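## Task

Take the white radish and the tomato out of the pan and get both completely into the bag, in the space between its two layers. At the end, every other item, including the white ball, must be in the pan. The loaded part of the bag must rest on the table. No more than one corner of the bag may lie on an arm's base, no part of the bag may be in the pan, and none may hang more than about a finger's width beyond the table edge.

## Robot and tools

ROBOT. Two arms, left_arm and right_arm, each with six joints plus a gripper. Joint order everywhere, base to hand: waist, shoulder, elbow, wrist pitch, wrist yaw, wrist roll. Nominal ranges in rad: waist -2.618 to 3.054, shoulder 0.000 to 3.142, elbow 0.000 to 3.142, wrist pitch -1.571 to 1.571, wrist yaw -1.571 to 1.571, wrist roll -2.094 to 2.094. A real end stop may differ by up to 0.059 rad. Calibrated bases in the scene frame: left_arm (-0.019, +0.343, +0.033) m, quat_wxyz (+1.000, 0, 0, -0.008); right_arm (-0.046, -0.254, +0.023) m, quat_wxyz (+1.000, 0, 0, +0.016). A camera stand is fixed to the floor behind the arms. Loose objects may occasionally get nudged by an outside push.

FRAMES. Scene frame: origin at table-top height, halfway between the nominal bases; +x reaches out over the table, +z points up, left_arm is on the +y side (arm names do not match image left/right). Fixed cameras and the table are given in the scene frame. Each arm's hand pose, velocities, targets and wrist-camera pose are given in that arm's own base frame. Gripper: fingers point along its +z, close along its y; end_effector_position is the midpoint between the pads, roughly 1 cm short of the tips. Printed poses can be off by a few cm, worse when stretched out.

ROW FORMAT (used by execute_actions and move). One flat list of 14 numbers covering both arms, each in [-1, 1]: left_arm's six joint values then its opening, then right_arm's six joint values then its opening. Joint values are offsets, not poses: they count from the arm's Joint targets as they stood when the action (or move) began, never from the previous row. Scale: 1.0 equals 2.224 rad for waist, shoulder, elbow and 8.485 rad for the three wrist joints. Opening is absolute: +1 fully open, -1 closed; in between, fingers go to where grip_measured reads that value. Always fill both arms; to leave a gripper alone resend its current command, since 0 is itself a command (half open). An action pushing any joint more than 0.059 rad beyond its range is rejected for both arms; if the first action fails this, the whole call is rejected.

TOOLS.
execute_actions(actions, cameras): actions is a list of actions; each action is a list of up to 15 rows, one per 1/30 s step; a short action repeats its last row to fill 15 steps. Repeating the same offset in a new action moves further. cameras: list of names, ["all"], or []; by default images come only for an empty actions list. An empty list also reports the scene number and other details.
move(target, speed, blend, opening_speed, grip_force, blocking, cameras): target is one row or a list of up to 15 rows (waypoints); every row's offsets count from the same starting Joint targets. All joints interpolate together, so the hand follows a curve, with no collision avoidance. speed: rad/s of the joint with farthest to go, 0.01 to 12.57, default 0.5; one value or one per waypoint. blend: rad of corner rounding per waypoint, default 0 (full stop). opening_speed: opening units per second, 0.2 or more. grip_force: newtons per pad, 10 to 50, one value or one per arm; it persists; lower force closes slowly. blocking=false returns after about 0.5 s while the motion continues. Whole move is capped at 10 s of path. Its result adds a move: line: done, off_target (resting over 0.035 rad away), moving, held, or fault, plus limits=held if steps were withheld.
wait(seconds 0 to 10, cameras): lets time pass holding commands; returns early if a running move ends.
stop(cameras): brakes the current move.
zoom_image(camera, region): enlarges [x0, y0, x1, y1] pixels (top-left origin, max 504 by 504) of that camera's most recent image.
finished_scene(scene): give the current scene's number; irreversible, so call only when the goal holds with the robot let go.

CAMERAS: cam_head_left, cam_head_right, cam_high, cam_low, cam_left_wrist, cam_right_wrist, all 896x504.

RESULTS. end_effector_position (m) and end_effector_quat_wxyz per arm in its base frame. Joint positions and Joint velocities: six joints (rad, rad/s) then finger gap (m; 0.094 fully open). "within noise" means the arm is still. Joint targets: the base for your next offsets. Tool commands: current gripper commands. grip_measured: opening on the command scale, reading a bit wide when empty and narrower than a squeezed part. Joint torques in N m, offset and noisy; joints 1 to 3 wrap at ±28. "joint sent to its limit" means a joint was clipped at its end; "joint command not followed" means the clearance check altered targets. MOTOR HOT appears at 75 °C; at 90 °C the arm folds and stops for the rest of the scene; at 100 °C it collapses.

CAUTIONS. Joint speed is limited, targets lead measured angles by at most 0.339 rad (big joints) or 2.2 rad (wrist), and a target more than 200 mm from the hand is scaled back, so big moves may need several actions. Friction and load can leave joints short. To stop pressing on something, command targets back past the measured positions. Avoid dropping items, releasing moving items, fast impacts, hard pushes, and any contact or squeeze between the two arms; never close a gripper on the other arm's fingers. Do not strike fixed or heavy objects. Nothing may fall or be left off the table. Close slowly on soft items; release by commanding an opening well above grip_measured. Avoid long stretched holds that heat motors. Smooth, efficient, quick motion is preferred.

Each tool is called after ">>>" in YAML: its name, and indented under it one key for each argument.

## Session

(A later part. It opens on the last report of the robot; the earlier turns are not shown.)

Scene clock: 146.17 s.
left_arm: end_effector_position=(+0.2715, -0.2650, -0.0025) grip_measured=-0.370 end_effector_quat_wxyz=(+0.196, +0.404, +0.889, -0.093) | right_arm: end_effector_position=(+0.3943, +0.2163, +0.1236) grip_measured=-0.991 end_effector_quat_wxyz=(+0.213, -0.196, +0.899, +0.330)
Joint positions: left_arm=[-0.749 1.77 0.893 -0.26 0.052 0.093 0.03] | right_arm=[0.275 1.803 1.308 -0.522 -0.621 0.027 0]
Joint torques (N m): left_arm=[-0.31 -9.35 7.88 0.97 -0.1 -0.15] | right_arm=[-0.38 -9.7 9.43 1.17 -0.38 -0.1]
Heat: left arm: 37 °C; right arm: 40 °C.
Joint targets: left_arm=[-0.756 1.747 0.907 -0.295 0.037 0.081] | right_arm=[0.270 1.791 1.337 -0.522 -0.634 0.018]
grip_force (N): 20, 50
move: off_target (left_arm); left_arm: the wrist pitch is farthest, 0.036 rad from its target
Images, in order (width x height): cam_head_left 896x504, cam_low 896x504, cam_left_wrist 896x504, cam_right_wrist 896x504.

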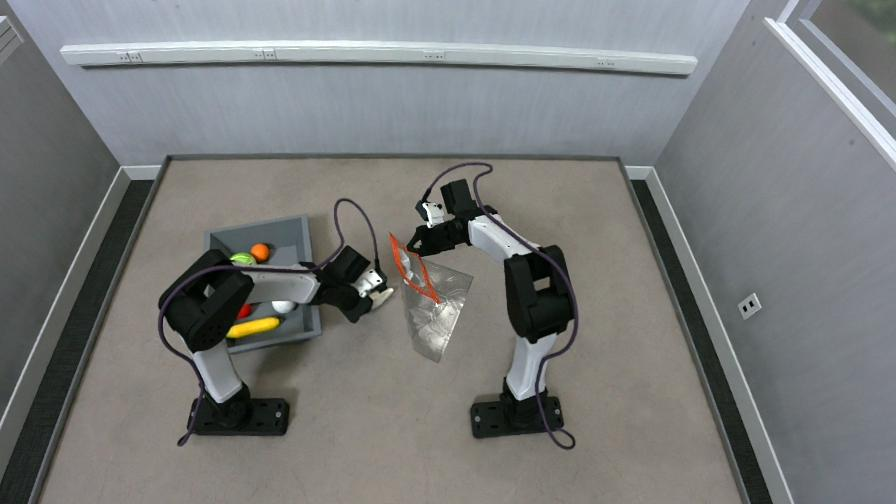

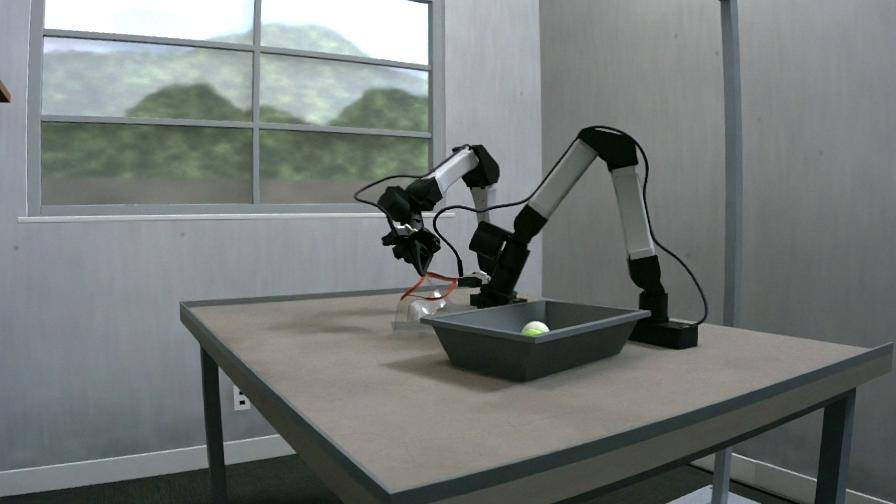

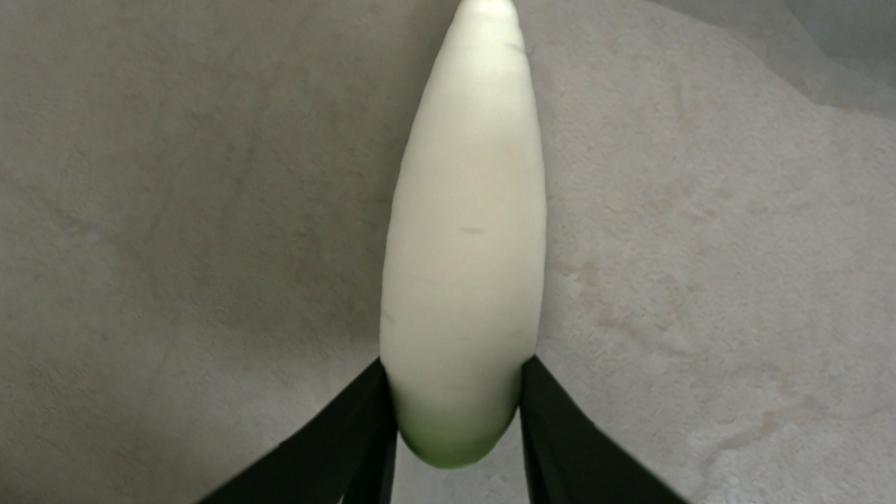

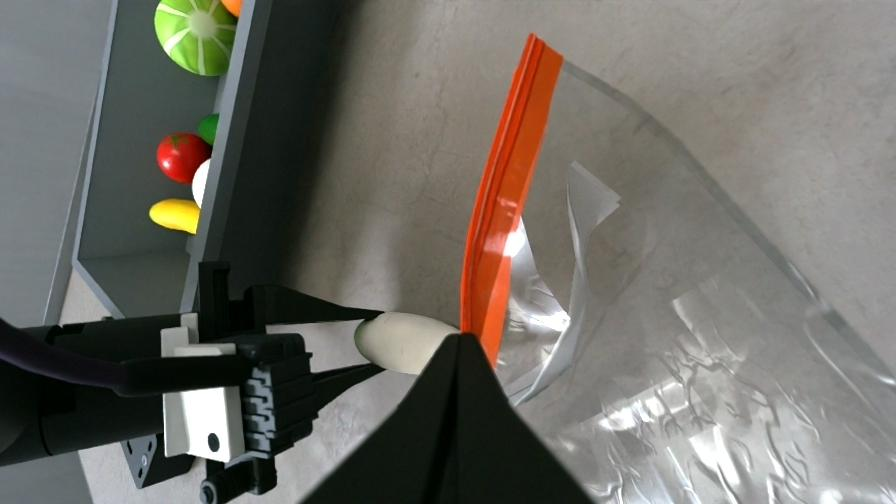

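>>> move:
  target:
    - [0,-0.0344,0.0377,-0.019,0,0,-0.7,0,0,0,0,0,0,-1]
    - [-0.0095,0.0509,0.1507,-0.0269,0.0036,0.0078,-0.7,0,0,0,0,0,0,-1]
  speed: 0.35
  blend: [0.03,0]
  cameras: ["cam_left_wrist","cam_right_wrist","cam_head_left","cam_low"]

>>> zoom_image:
  camera: "cam_head_left"
  region: [300, 210, 480, 370]

>>> zoom_image:
  camera: "cam_low"
  region: [380, 220, 540, 350]

Scene clock: 148.90 s.
left_arm: end_effector_position=(+0.3023, -0.3060, +0.0496) grip_measured=-0.371 end_effector_quat_wxyz=(+0.199, +0.431, +0.875, -0.092) | right_arm: end_effector_position=(+0.3942, +0.2163, +0.1235) grip_measured=-0.991 end_effector_quat_wxyz=(+0.213, -0.196, +0.899, +0.330)
Joint positions: left_arm=[-0.77 1.842 1.22 -0.51 0.052 0.134 0.03] | right_arm=[0.275 1.803 1.308 -0.523 -0.621 0.027 0]
Joint torques (N m): left_arm=[-0.31 -7.47 9.48 1.26 0.2 0.08] | right_arm=[-0.39 -9.72 9.43 1.17 -0.4 -0.09]
Heat: left arm: 37 °C; right arm: 40 °C.
Joint targets: left_arm=[-0.777 1.860 1.242 -0.524 0.068 0.147] | right_arm=[0.270 1.791 1.337 -0.521 -0.633 0.018]
grip_force (N): 20, 50
move: done
Images, in order (width x height): cam_head_left 896x504, cam_low 896x504, cam_left_wrist 896x504, cam_right_wrist 896x504.

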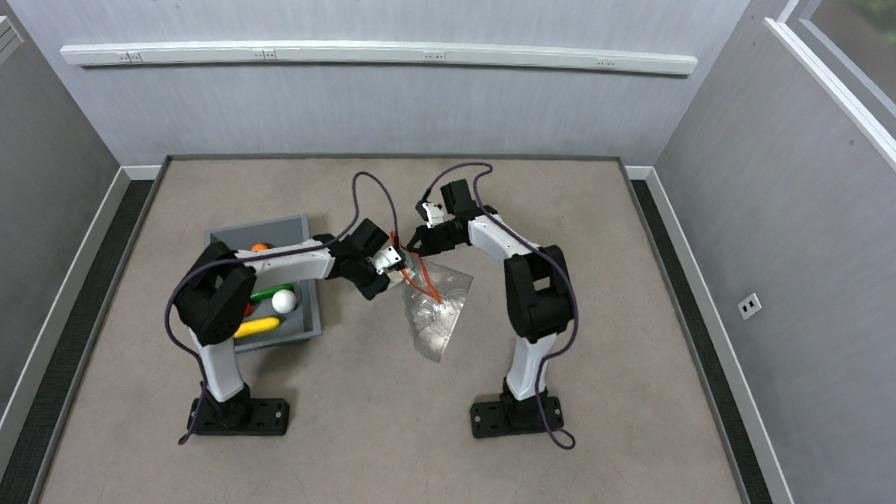

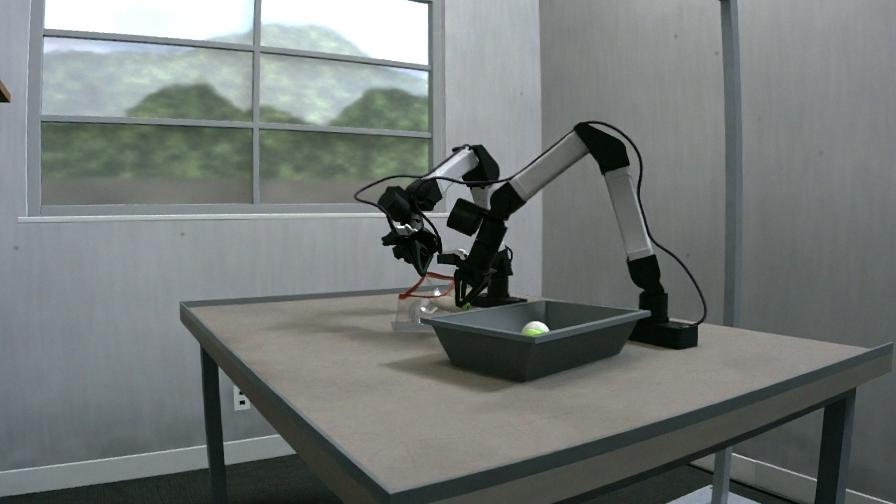

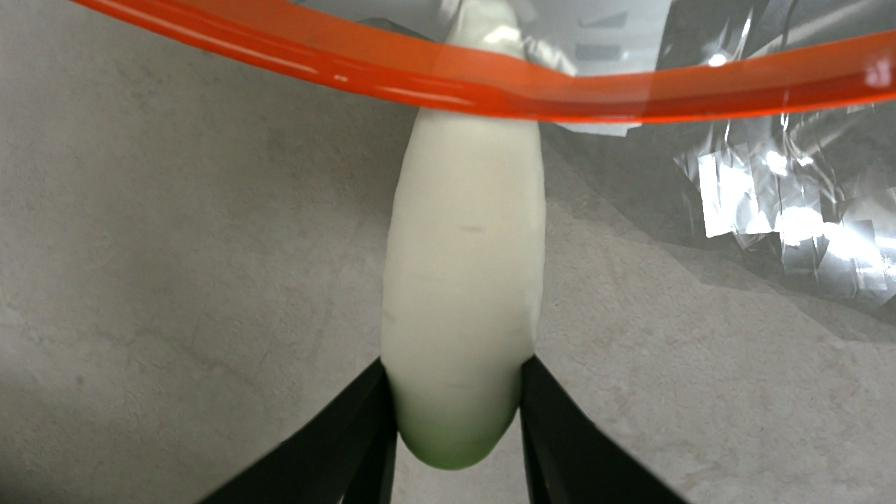

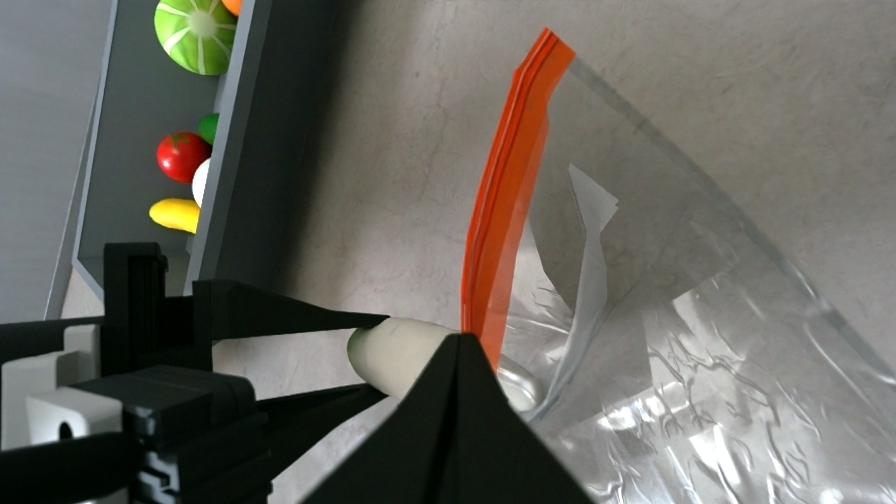

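Scaled by 2.800 from the camera's 896x504 image, which has a finer 1280x720 frame.

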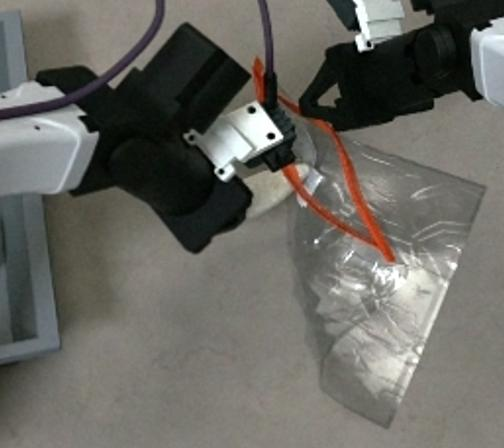

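Scaled by 3.150 from the camera's 896x504 image, which has a finer 1280x720 frame.

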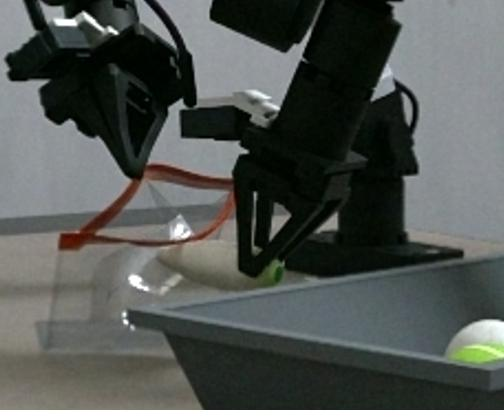

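>>> move:
  target:
    - [0.0094,-0.0853,-0.1129,0.008,-0.0037,-0.0078,-0.7,0,0,0,0,0,0,-1]
    - [0.0094,-0.0853,-0.1129,0.008,-0.0037,-0.0078,-0.7,-0.0012,0.029,-0.0452,0.0195,0,0,-1]
  speed: [0.5,0.3]
  blend: [0.03,0]
  cameras: ["cam_left_wrist","cam_right_wrist","cam_head_left","cam_low"]

>>> zoom_image:
  camera: "cam_head_left"
  region: [300, 210, 480, 370]

>>> zoom_image:
  camera: "cam_low"
  region: [380, 220, 540, 350]

Scene clock: 151.63 s.
left_arm: end_effector_position=(+0.2677, -0.2685, +0.0386) grip_measured=-0.371 end_effector_quat_wxyz=(+0.186, +0.411, +0.888, -0.091) | right_arm: end_effector_position=(+0.4022, +0.2187, +0.0977) grip_measured=-0.991 end_effector_quat_wxyz=(+0.229, -0.201, +0.893, +0.331)
Joint positions: left_arm=[-0.763 1.694 1.002 -0.465 0.052 0.093 0.03] | right_arm=[0.275 1.845 1.237 -0.375 -0.622 0.026 0]
Joint torques (N m): left_arm=[0.77 -9.2 6.02 1.44 -0.1 -0.15] | right_arm=[-0.65 -7.97 6.48 1.37 -0.39 -0.08]
Heat: left arm: 37 °C; right arm: 40 °C.
Joint targets: left_arm=[-0.756 1.671 0.991 -0.456 0.037 0.081] | right_arm=[0.268 1.856 1.236 -0.356 -0.633 0.018]
grip_force (N): 20, 50
move: done
Images, in order (width x height): cam_head_left 896x504, cam_low 896x504, cam_left_wrist 896x504, cam_right_wrist 896x504.

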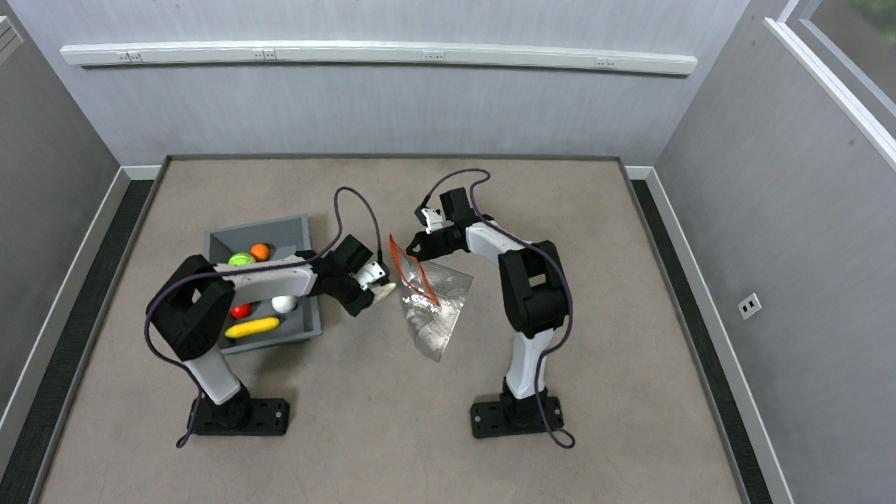

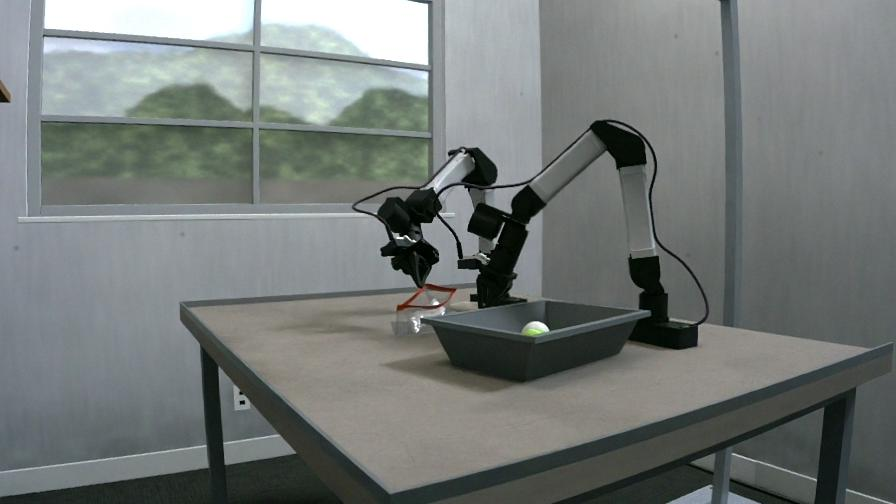

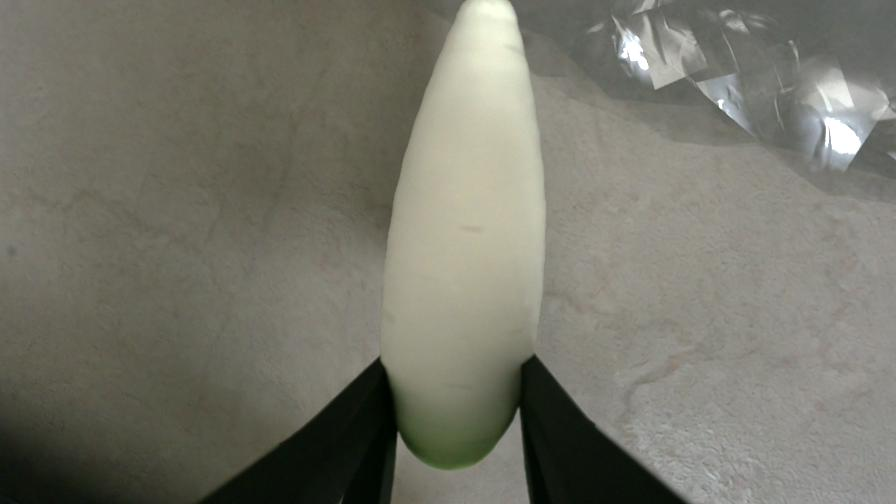

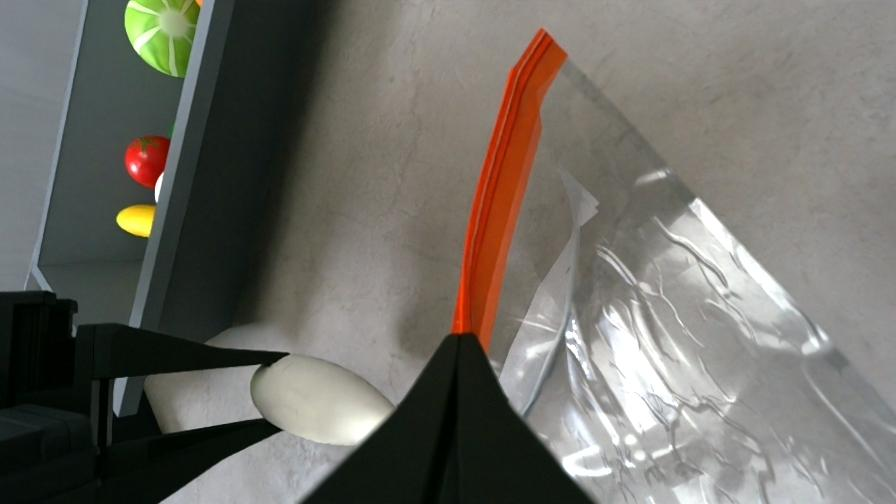

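Scaled by 2.800 from the camera's 896x504 image, which has a finer 1280x720 frame.

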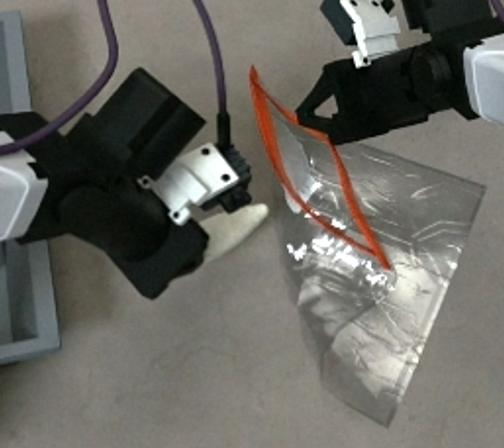

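Scaled by 3.150 from the camera's 896x504 image, which has a finer 1280x720 frame.

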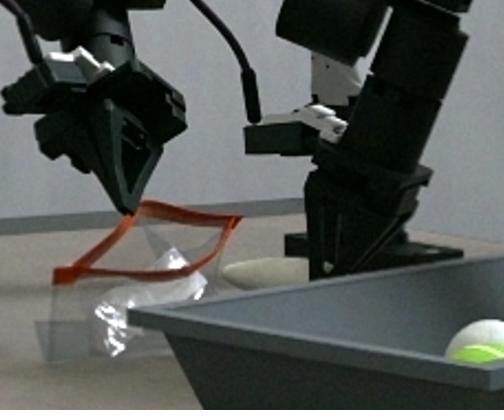

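>>> move:
  target:
    - [0,-0.0123,0.0198,-0.0084,0,0,-0.7,0,0,0,0,0,0,-1]
    - [-0.0095,0.0756,0.1307,-0.015,0.0036,0.0078,-0.7,0,0,0,0,0,0,-1]
  speed: [0.4,0.3]
  blend: [0.03,0]
  cameras: ["cam_left_wrist","cam_right_wrist","cam_low"]

>>> zoom_image:
  camera: "cam_low"
  region: [380, 220, 540, 350]

Scene clock: 153.70 s.
left_arm: end_effector_position=(+0.3022, -0.3061, +0.0654) grip_measured=-0.371 end_effector_quat_wxyz=(+0.199, +0.432, +0.875, -0.092) | right_arm: end_effector_position=(+0.4023, +0.2187, +0.0977) grip_measured=-0.991 end_effector_quat_wxyz=(+0.229, -0.201, +0.893, +0.331)
Joint positions: left_arm=[-0.771 1.82 1.259 -0.569 0.052 0.134 0.03] | right_arm=[0.275 1.845 1.237 -0.374 -0.622 0.026 0]
Joint torques (N m): left_arm=[-0.28 -7.38 9.69 1.25 0.2 0.09] | right_arm=[-0.66 -7.98 6.48 1.38 -0.4 -0.08]
Heat: left arm: 37 °C; right arm: 40 °C.
Joint targets: left_arm=[-0.777 1.839 1.281 -0.583 0.067 0.147] | right_arm=[0.268 1.856 1.236 -0.356 -0.633 0.018]
grip_force (N): 20, 50
move: done
Images, in order (width x height): cam_low 896x504, cam_left_wrist 896x504, cam_right_wrist 896x504.

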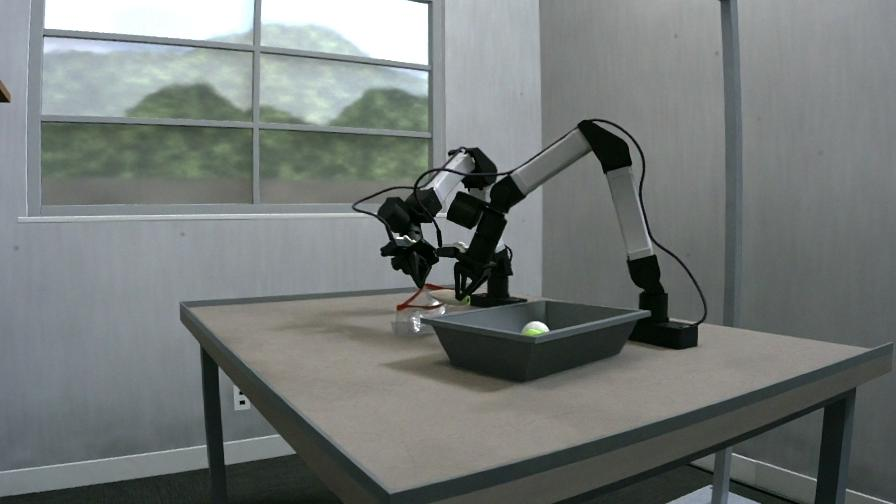

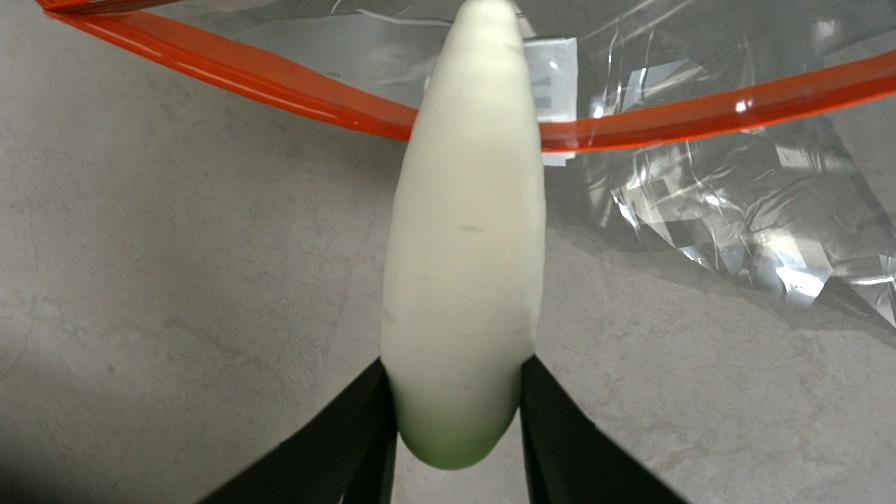

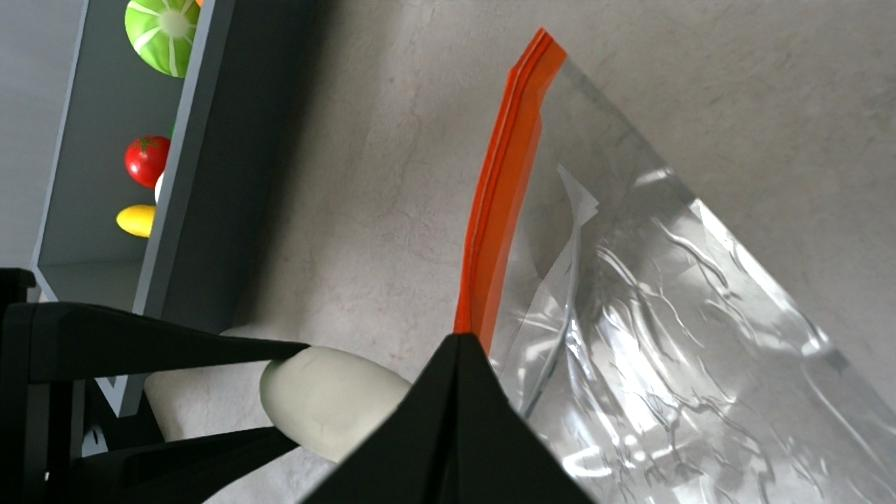

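Scaled by 3.150 from the camera's 896x504 image, which has a finer 1280x720 frame.

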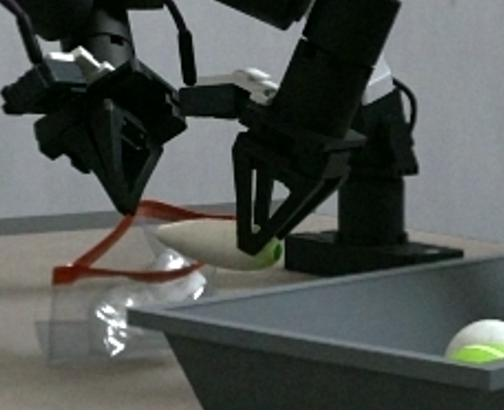

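>>> move:
  target: [-0.0096,0.088,0.1113,-0.0068,0.0036,0.0078,-0.7,0,0,0,0,0,0,-1]
  speed: 0.25
  cameras: ["cam_left_wrist","cam_right_wrist","cam_low","cam_head_left"]

>>> zoom_image:
  camera: "cam_low"
  region: [380, 220, 540, 350]

>>> zoom_image:
  camera: "cam_head_left"
  region: [300, 210, 480, 370]

Scene clock: 155.50 s.
left_arm: end_effector_position=(+0.3287, -0.3464, +0.0626) grip_measured=-0.371 end_effector_quat_wxyz=(+0.192, +0.467, +0.858, -0.096) | right_arm: end_effector_position=(+0.4062, +0.2118, +0.0973) grip_measured=-0.991 end_effector_quat_wxyz=(+0.234, -0.198, +0.894, +0.326)
Joint positions: left_arm=[-0.785 2.005 1.505 -0.643 0.074 0.196 0.03] | right_arm=[0.259 1.845 1.237 -0.374 -0.617 0.017 0]
Joint torques (N m): left_arm=[-0.85 -8.23 10.02 1.38 0.28 0.1] | right_arm=[0.88 -7.97 6.46 1.39 -0.44 0.03]
Heat: left arm: 36 °C; right arm: 40 °C.
Joint targets: left_arm=[-0.798 2.035 1.529 -0.640 0.098 0.213] | right_arm=[0.268 1.856 1.236 -0.356 -0.633 0.019]
grip_force (N): 20, 50
move: done
Images, in order (width x height): cam_head_left 896x504, cam_low 896x504, cam_left_wrist 896x504, cam_right_wrist 896x504.

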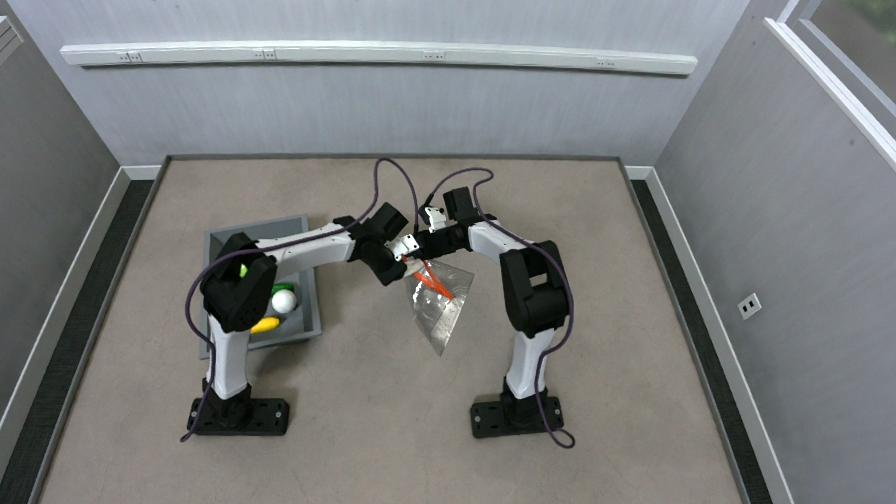

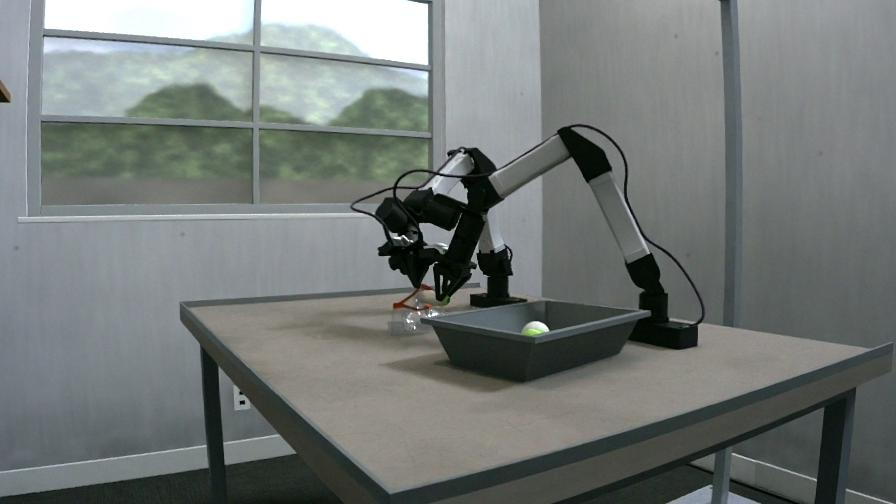

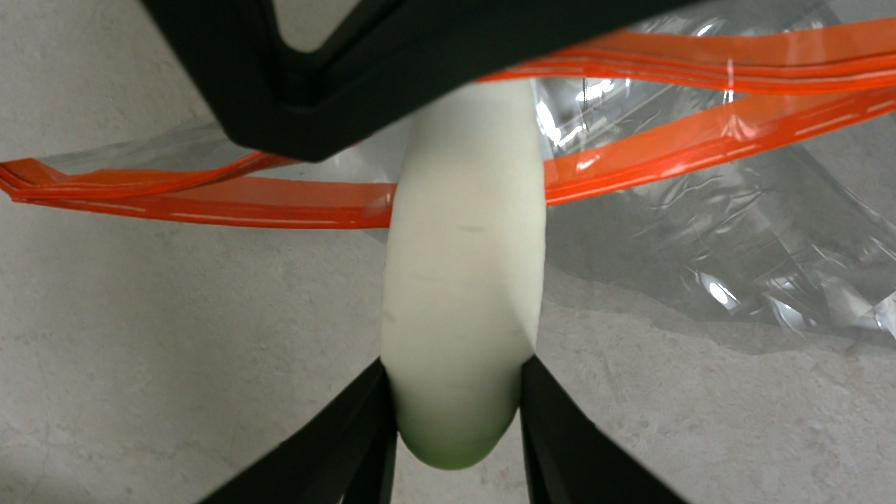

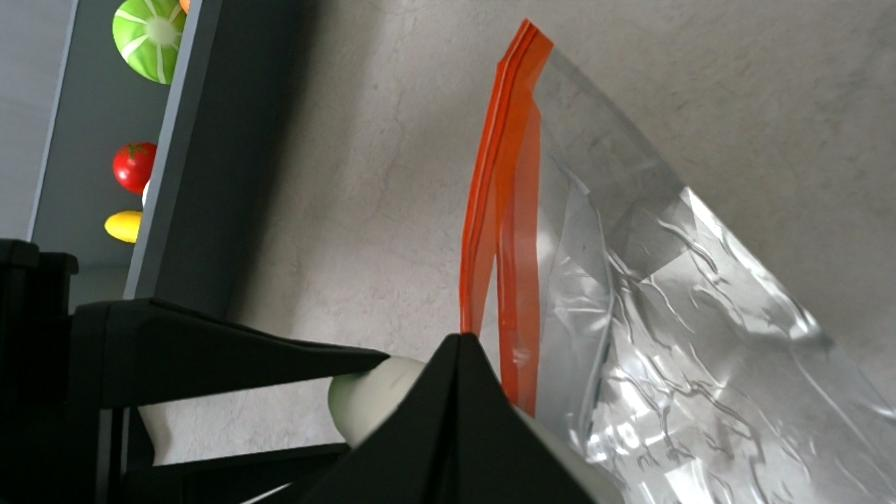

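Scaled by 3.150 from the camera's 896x504 image, which has a finer 1280x720 frame.

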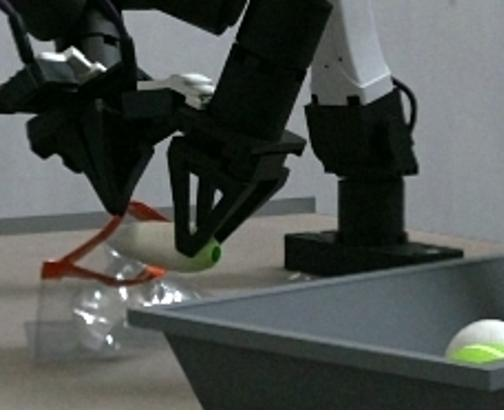

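Scaled by 2.800 from the camera's 896x504 image, which has a finer 1280x720 frame.

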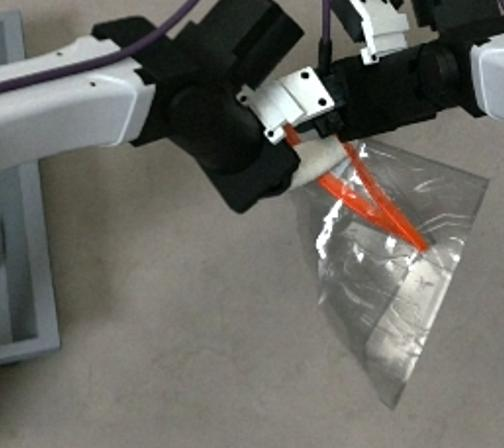

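>>> move:
  target:
    - [0,0,0,0,0,0,-0.7,-0.0305,-0.0054,-0.0031,-0.0059,-0.0047,-0.0092,-1]
    - [-0.0033,0.0291,0.0258,0.0008,0,0,-0.7,-0.0305,-0.0054,-0.0031,-0.0059,-0.0047,-0.0092,-1]
  speed: 0.25
  cameras: ["cam_left_wrist","cam_right_wrist","cam_low","cam_head_left"]

>>> zoom_image:
  camera: "cam_low"
  region: [380, 220, 540, 350]

>>> zoom_image:
  camera: "cam_head_left"
  region: [300, 210, 480, 370]

Scene clock: 158.03 s.
left_arm: end_effector_position=(+0.3319, -0.3613, +0.0495) grip_measured=-0.371 end_effector_quat_wxyz=(+0.185, +0.477, +0.854, -0.100) | right_arm: end_effector_position=(+0.4071, +0.1912, +0.0952) grip_measured=-0.991 end_effector_quat_wxyz=(+0.233, -0.203, +0.892, +0.329)
Joint positions: left_arm=[-0.798 2.077 1.562 -0.641 0.084 0.203 0.03] | right_arm=[0.2 1.845 1.232 -0.408 -0.659 -0.055 0]
Joint torques (N m): left_arm=[-0.39 -9.26 9.96 1.41 0.18 0.04] | right_arm=[0.03 -8.95 6.23 1.17 -0.44 -0.05]
Heat: left arm: 36 °C; right arm: 40 °C.
Joint targets: left_arm=[-0.806 2.099 1.586 -0.634 0.098 0.213] | right_arm=[0.200 1.844 1.229 -0.406 -0.673 -0.059]
grip_force (N): 20, 50
move: done
Images, in order (width x height): cam_head_left 896x504, cam_low 896x504, cam_left_wrist 896x504, cam_right_wrist 896x504.

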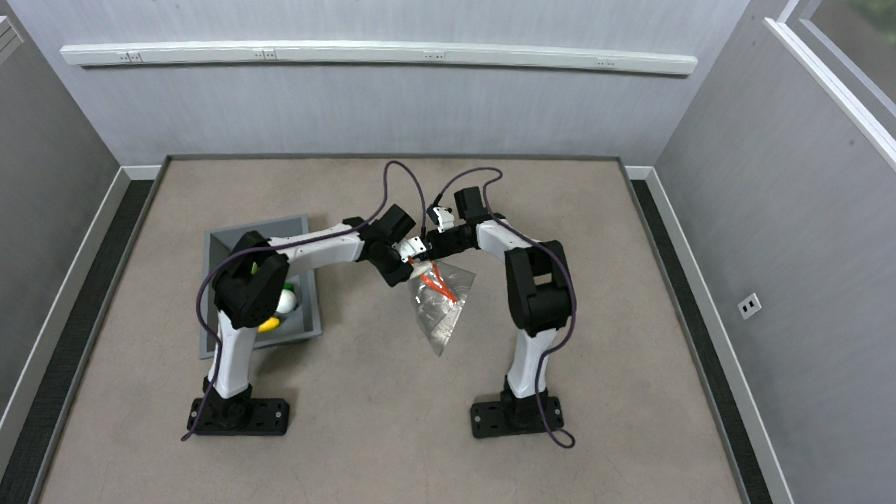

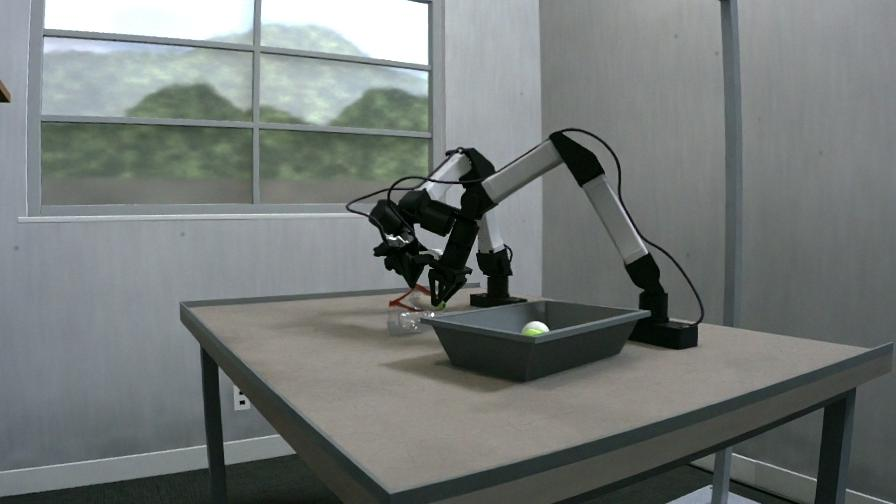

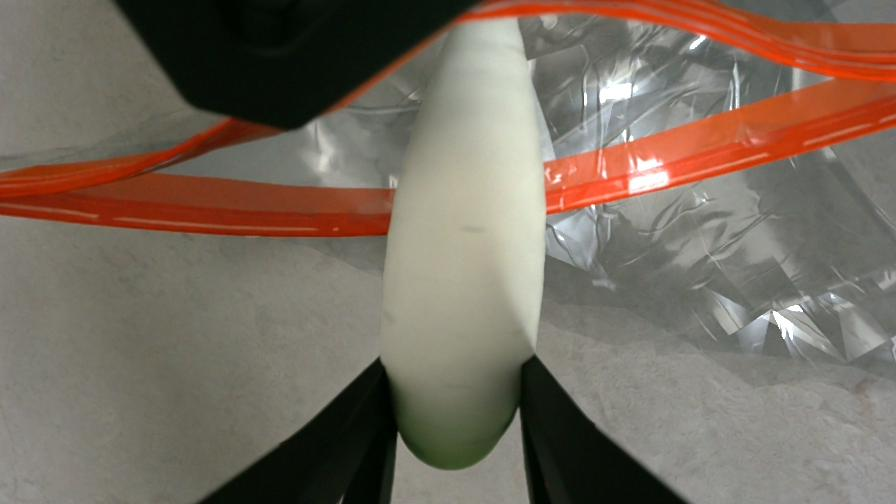

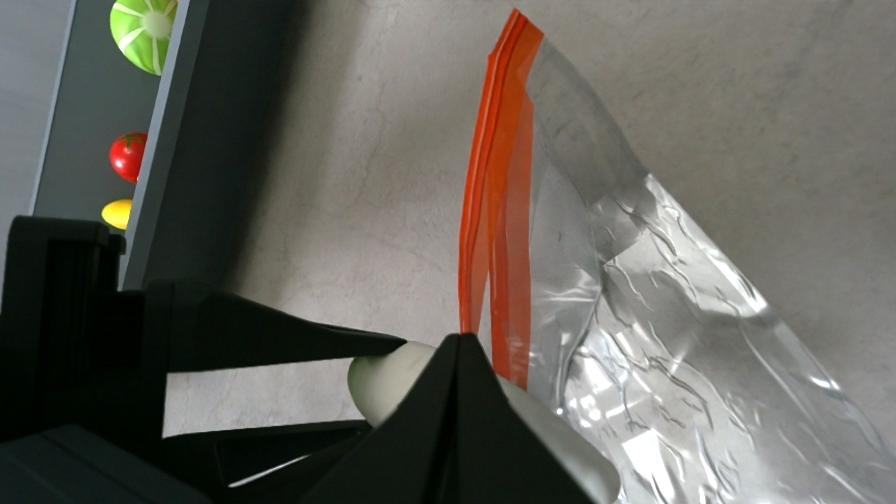

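Scaled by 3.150 from the camera's 896x504 image, which has a finer 1280x720 frame.

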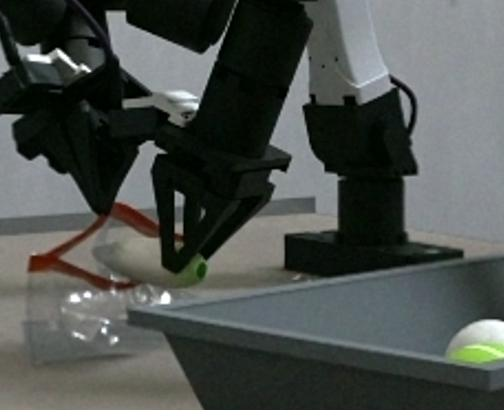

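Scaled by 2.800 from the camera's 896x504 image, which has a finer 1280x720 frame.

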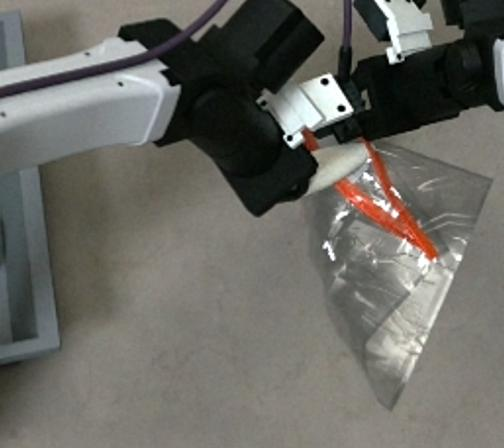

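>>> move:
  target: [0,0,0,0,0,0,0.1,0,0,0,0,0,0,-1]
  opening_speed: 0.5
  cameras: ["cam_left_wrist","cam_right_wrist","cam_low"]

>>> zoom_image:
  camera: "cam_low"
  region: [380, 220, 540, 350]

Scene clock: 160.13 s.
left_arm: end_effector_position=(+0.3319, -0.3613, +0.0495) grip_measured=+0.098 end_effector_quat_wxyz=(+0.185, +0.477, +0.854, -0.100) | right_arm: end_effector_position=(+0.4071, +0.1912, +0.0952) grip_measured=-0.991 end_effector_quat_wxyz=(+0.233, -0.203, +0.892, +0.329)
Joint positions: left_arm=[-0.798 2.077 1.562 -0.641 0.084 0.204 0.052] | right_arm=[0.2 1.845 1.232 -0.408 -0.659 -0.055 0]
Joint torques (N m): left_arm=[-0.42 -9.25 9.94 1.41 0.19 0.05] | right_arm=[0.03 -8.94 6.26 1.16 -0.45 -0.04]
Heat: left arm: 36 °C; right arm: 40 °C.
Joint targets: left_arm=[-0.806 2.099 1.586 -0.634 0.098 0.213] | right_arm=[0.200 1.844 1.229 -0.406 -0.673 -0.060]
grip_force (N): 20, 50
move: done
Images, in order (width x height): cam_low 896x504, cam_left_wrist 896x504, cam_right_wrist 896x504.

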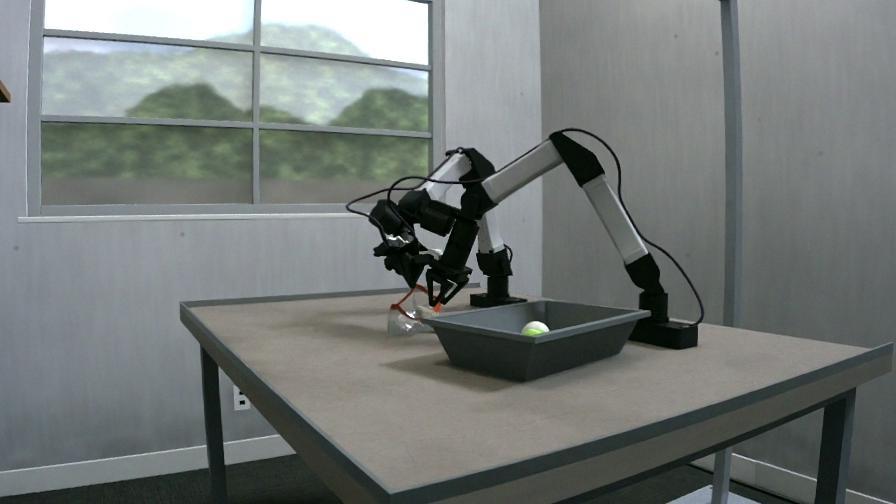

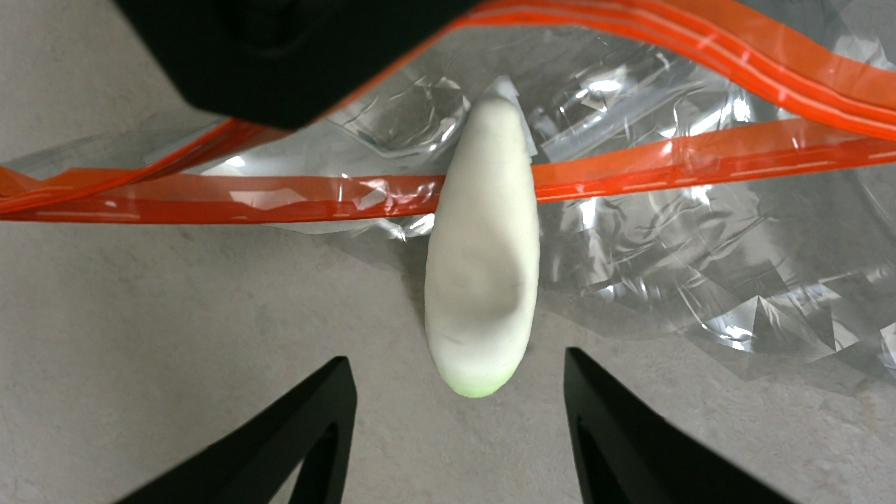

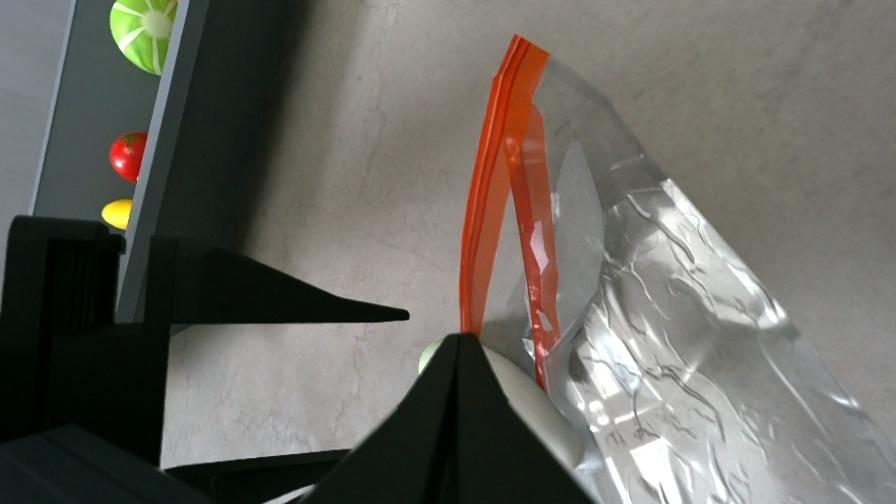

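Scaled by 3.150 from the camera's 896x504 image, which has a finer 1280x720 frame.

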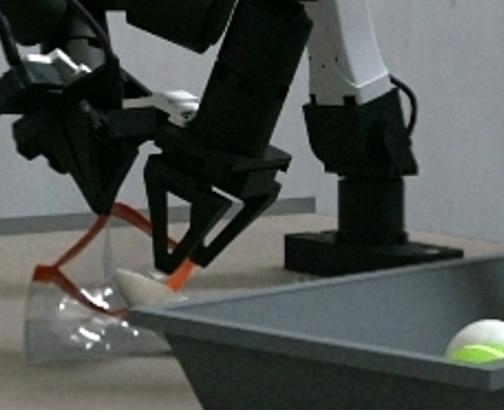

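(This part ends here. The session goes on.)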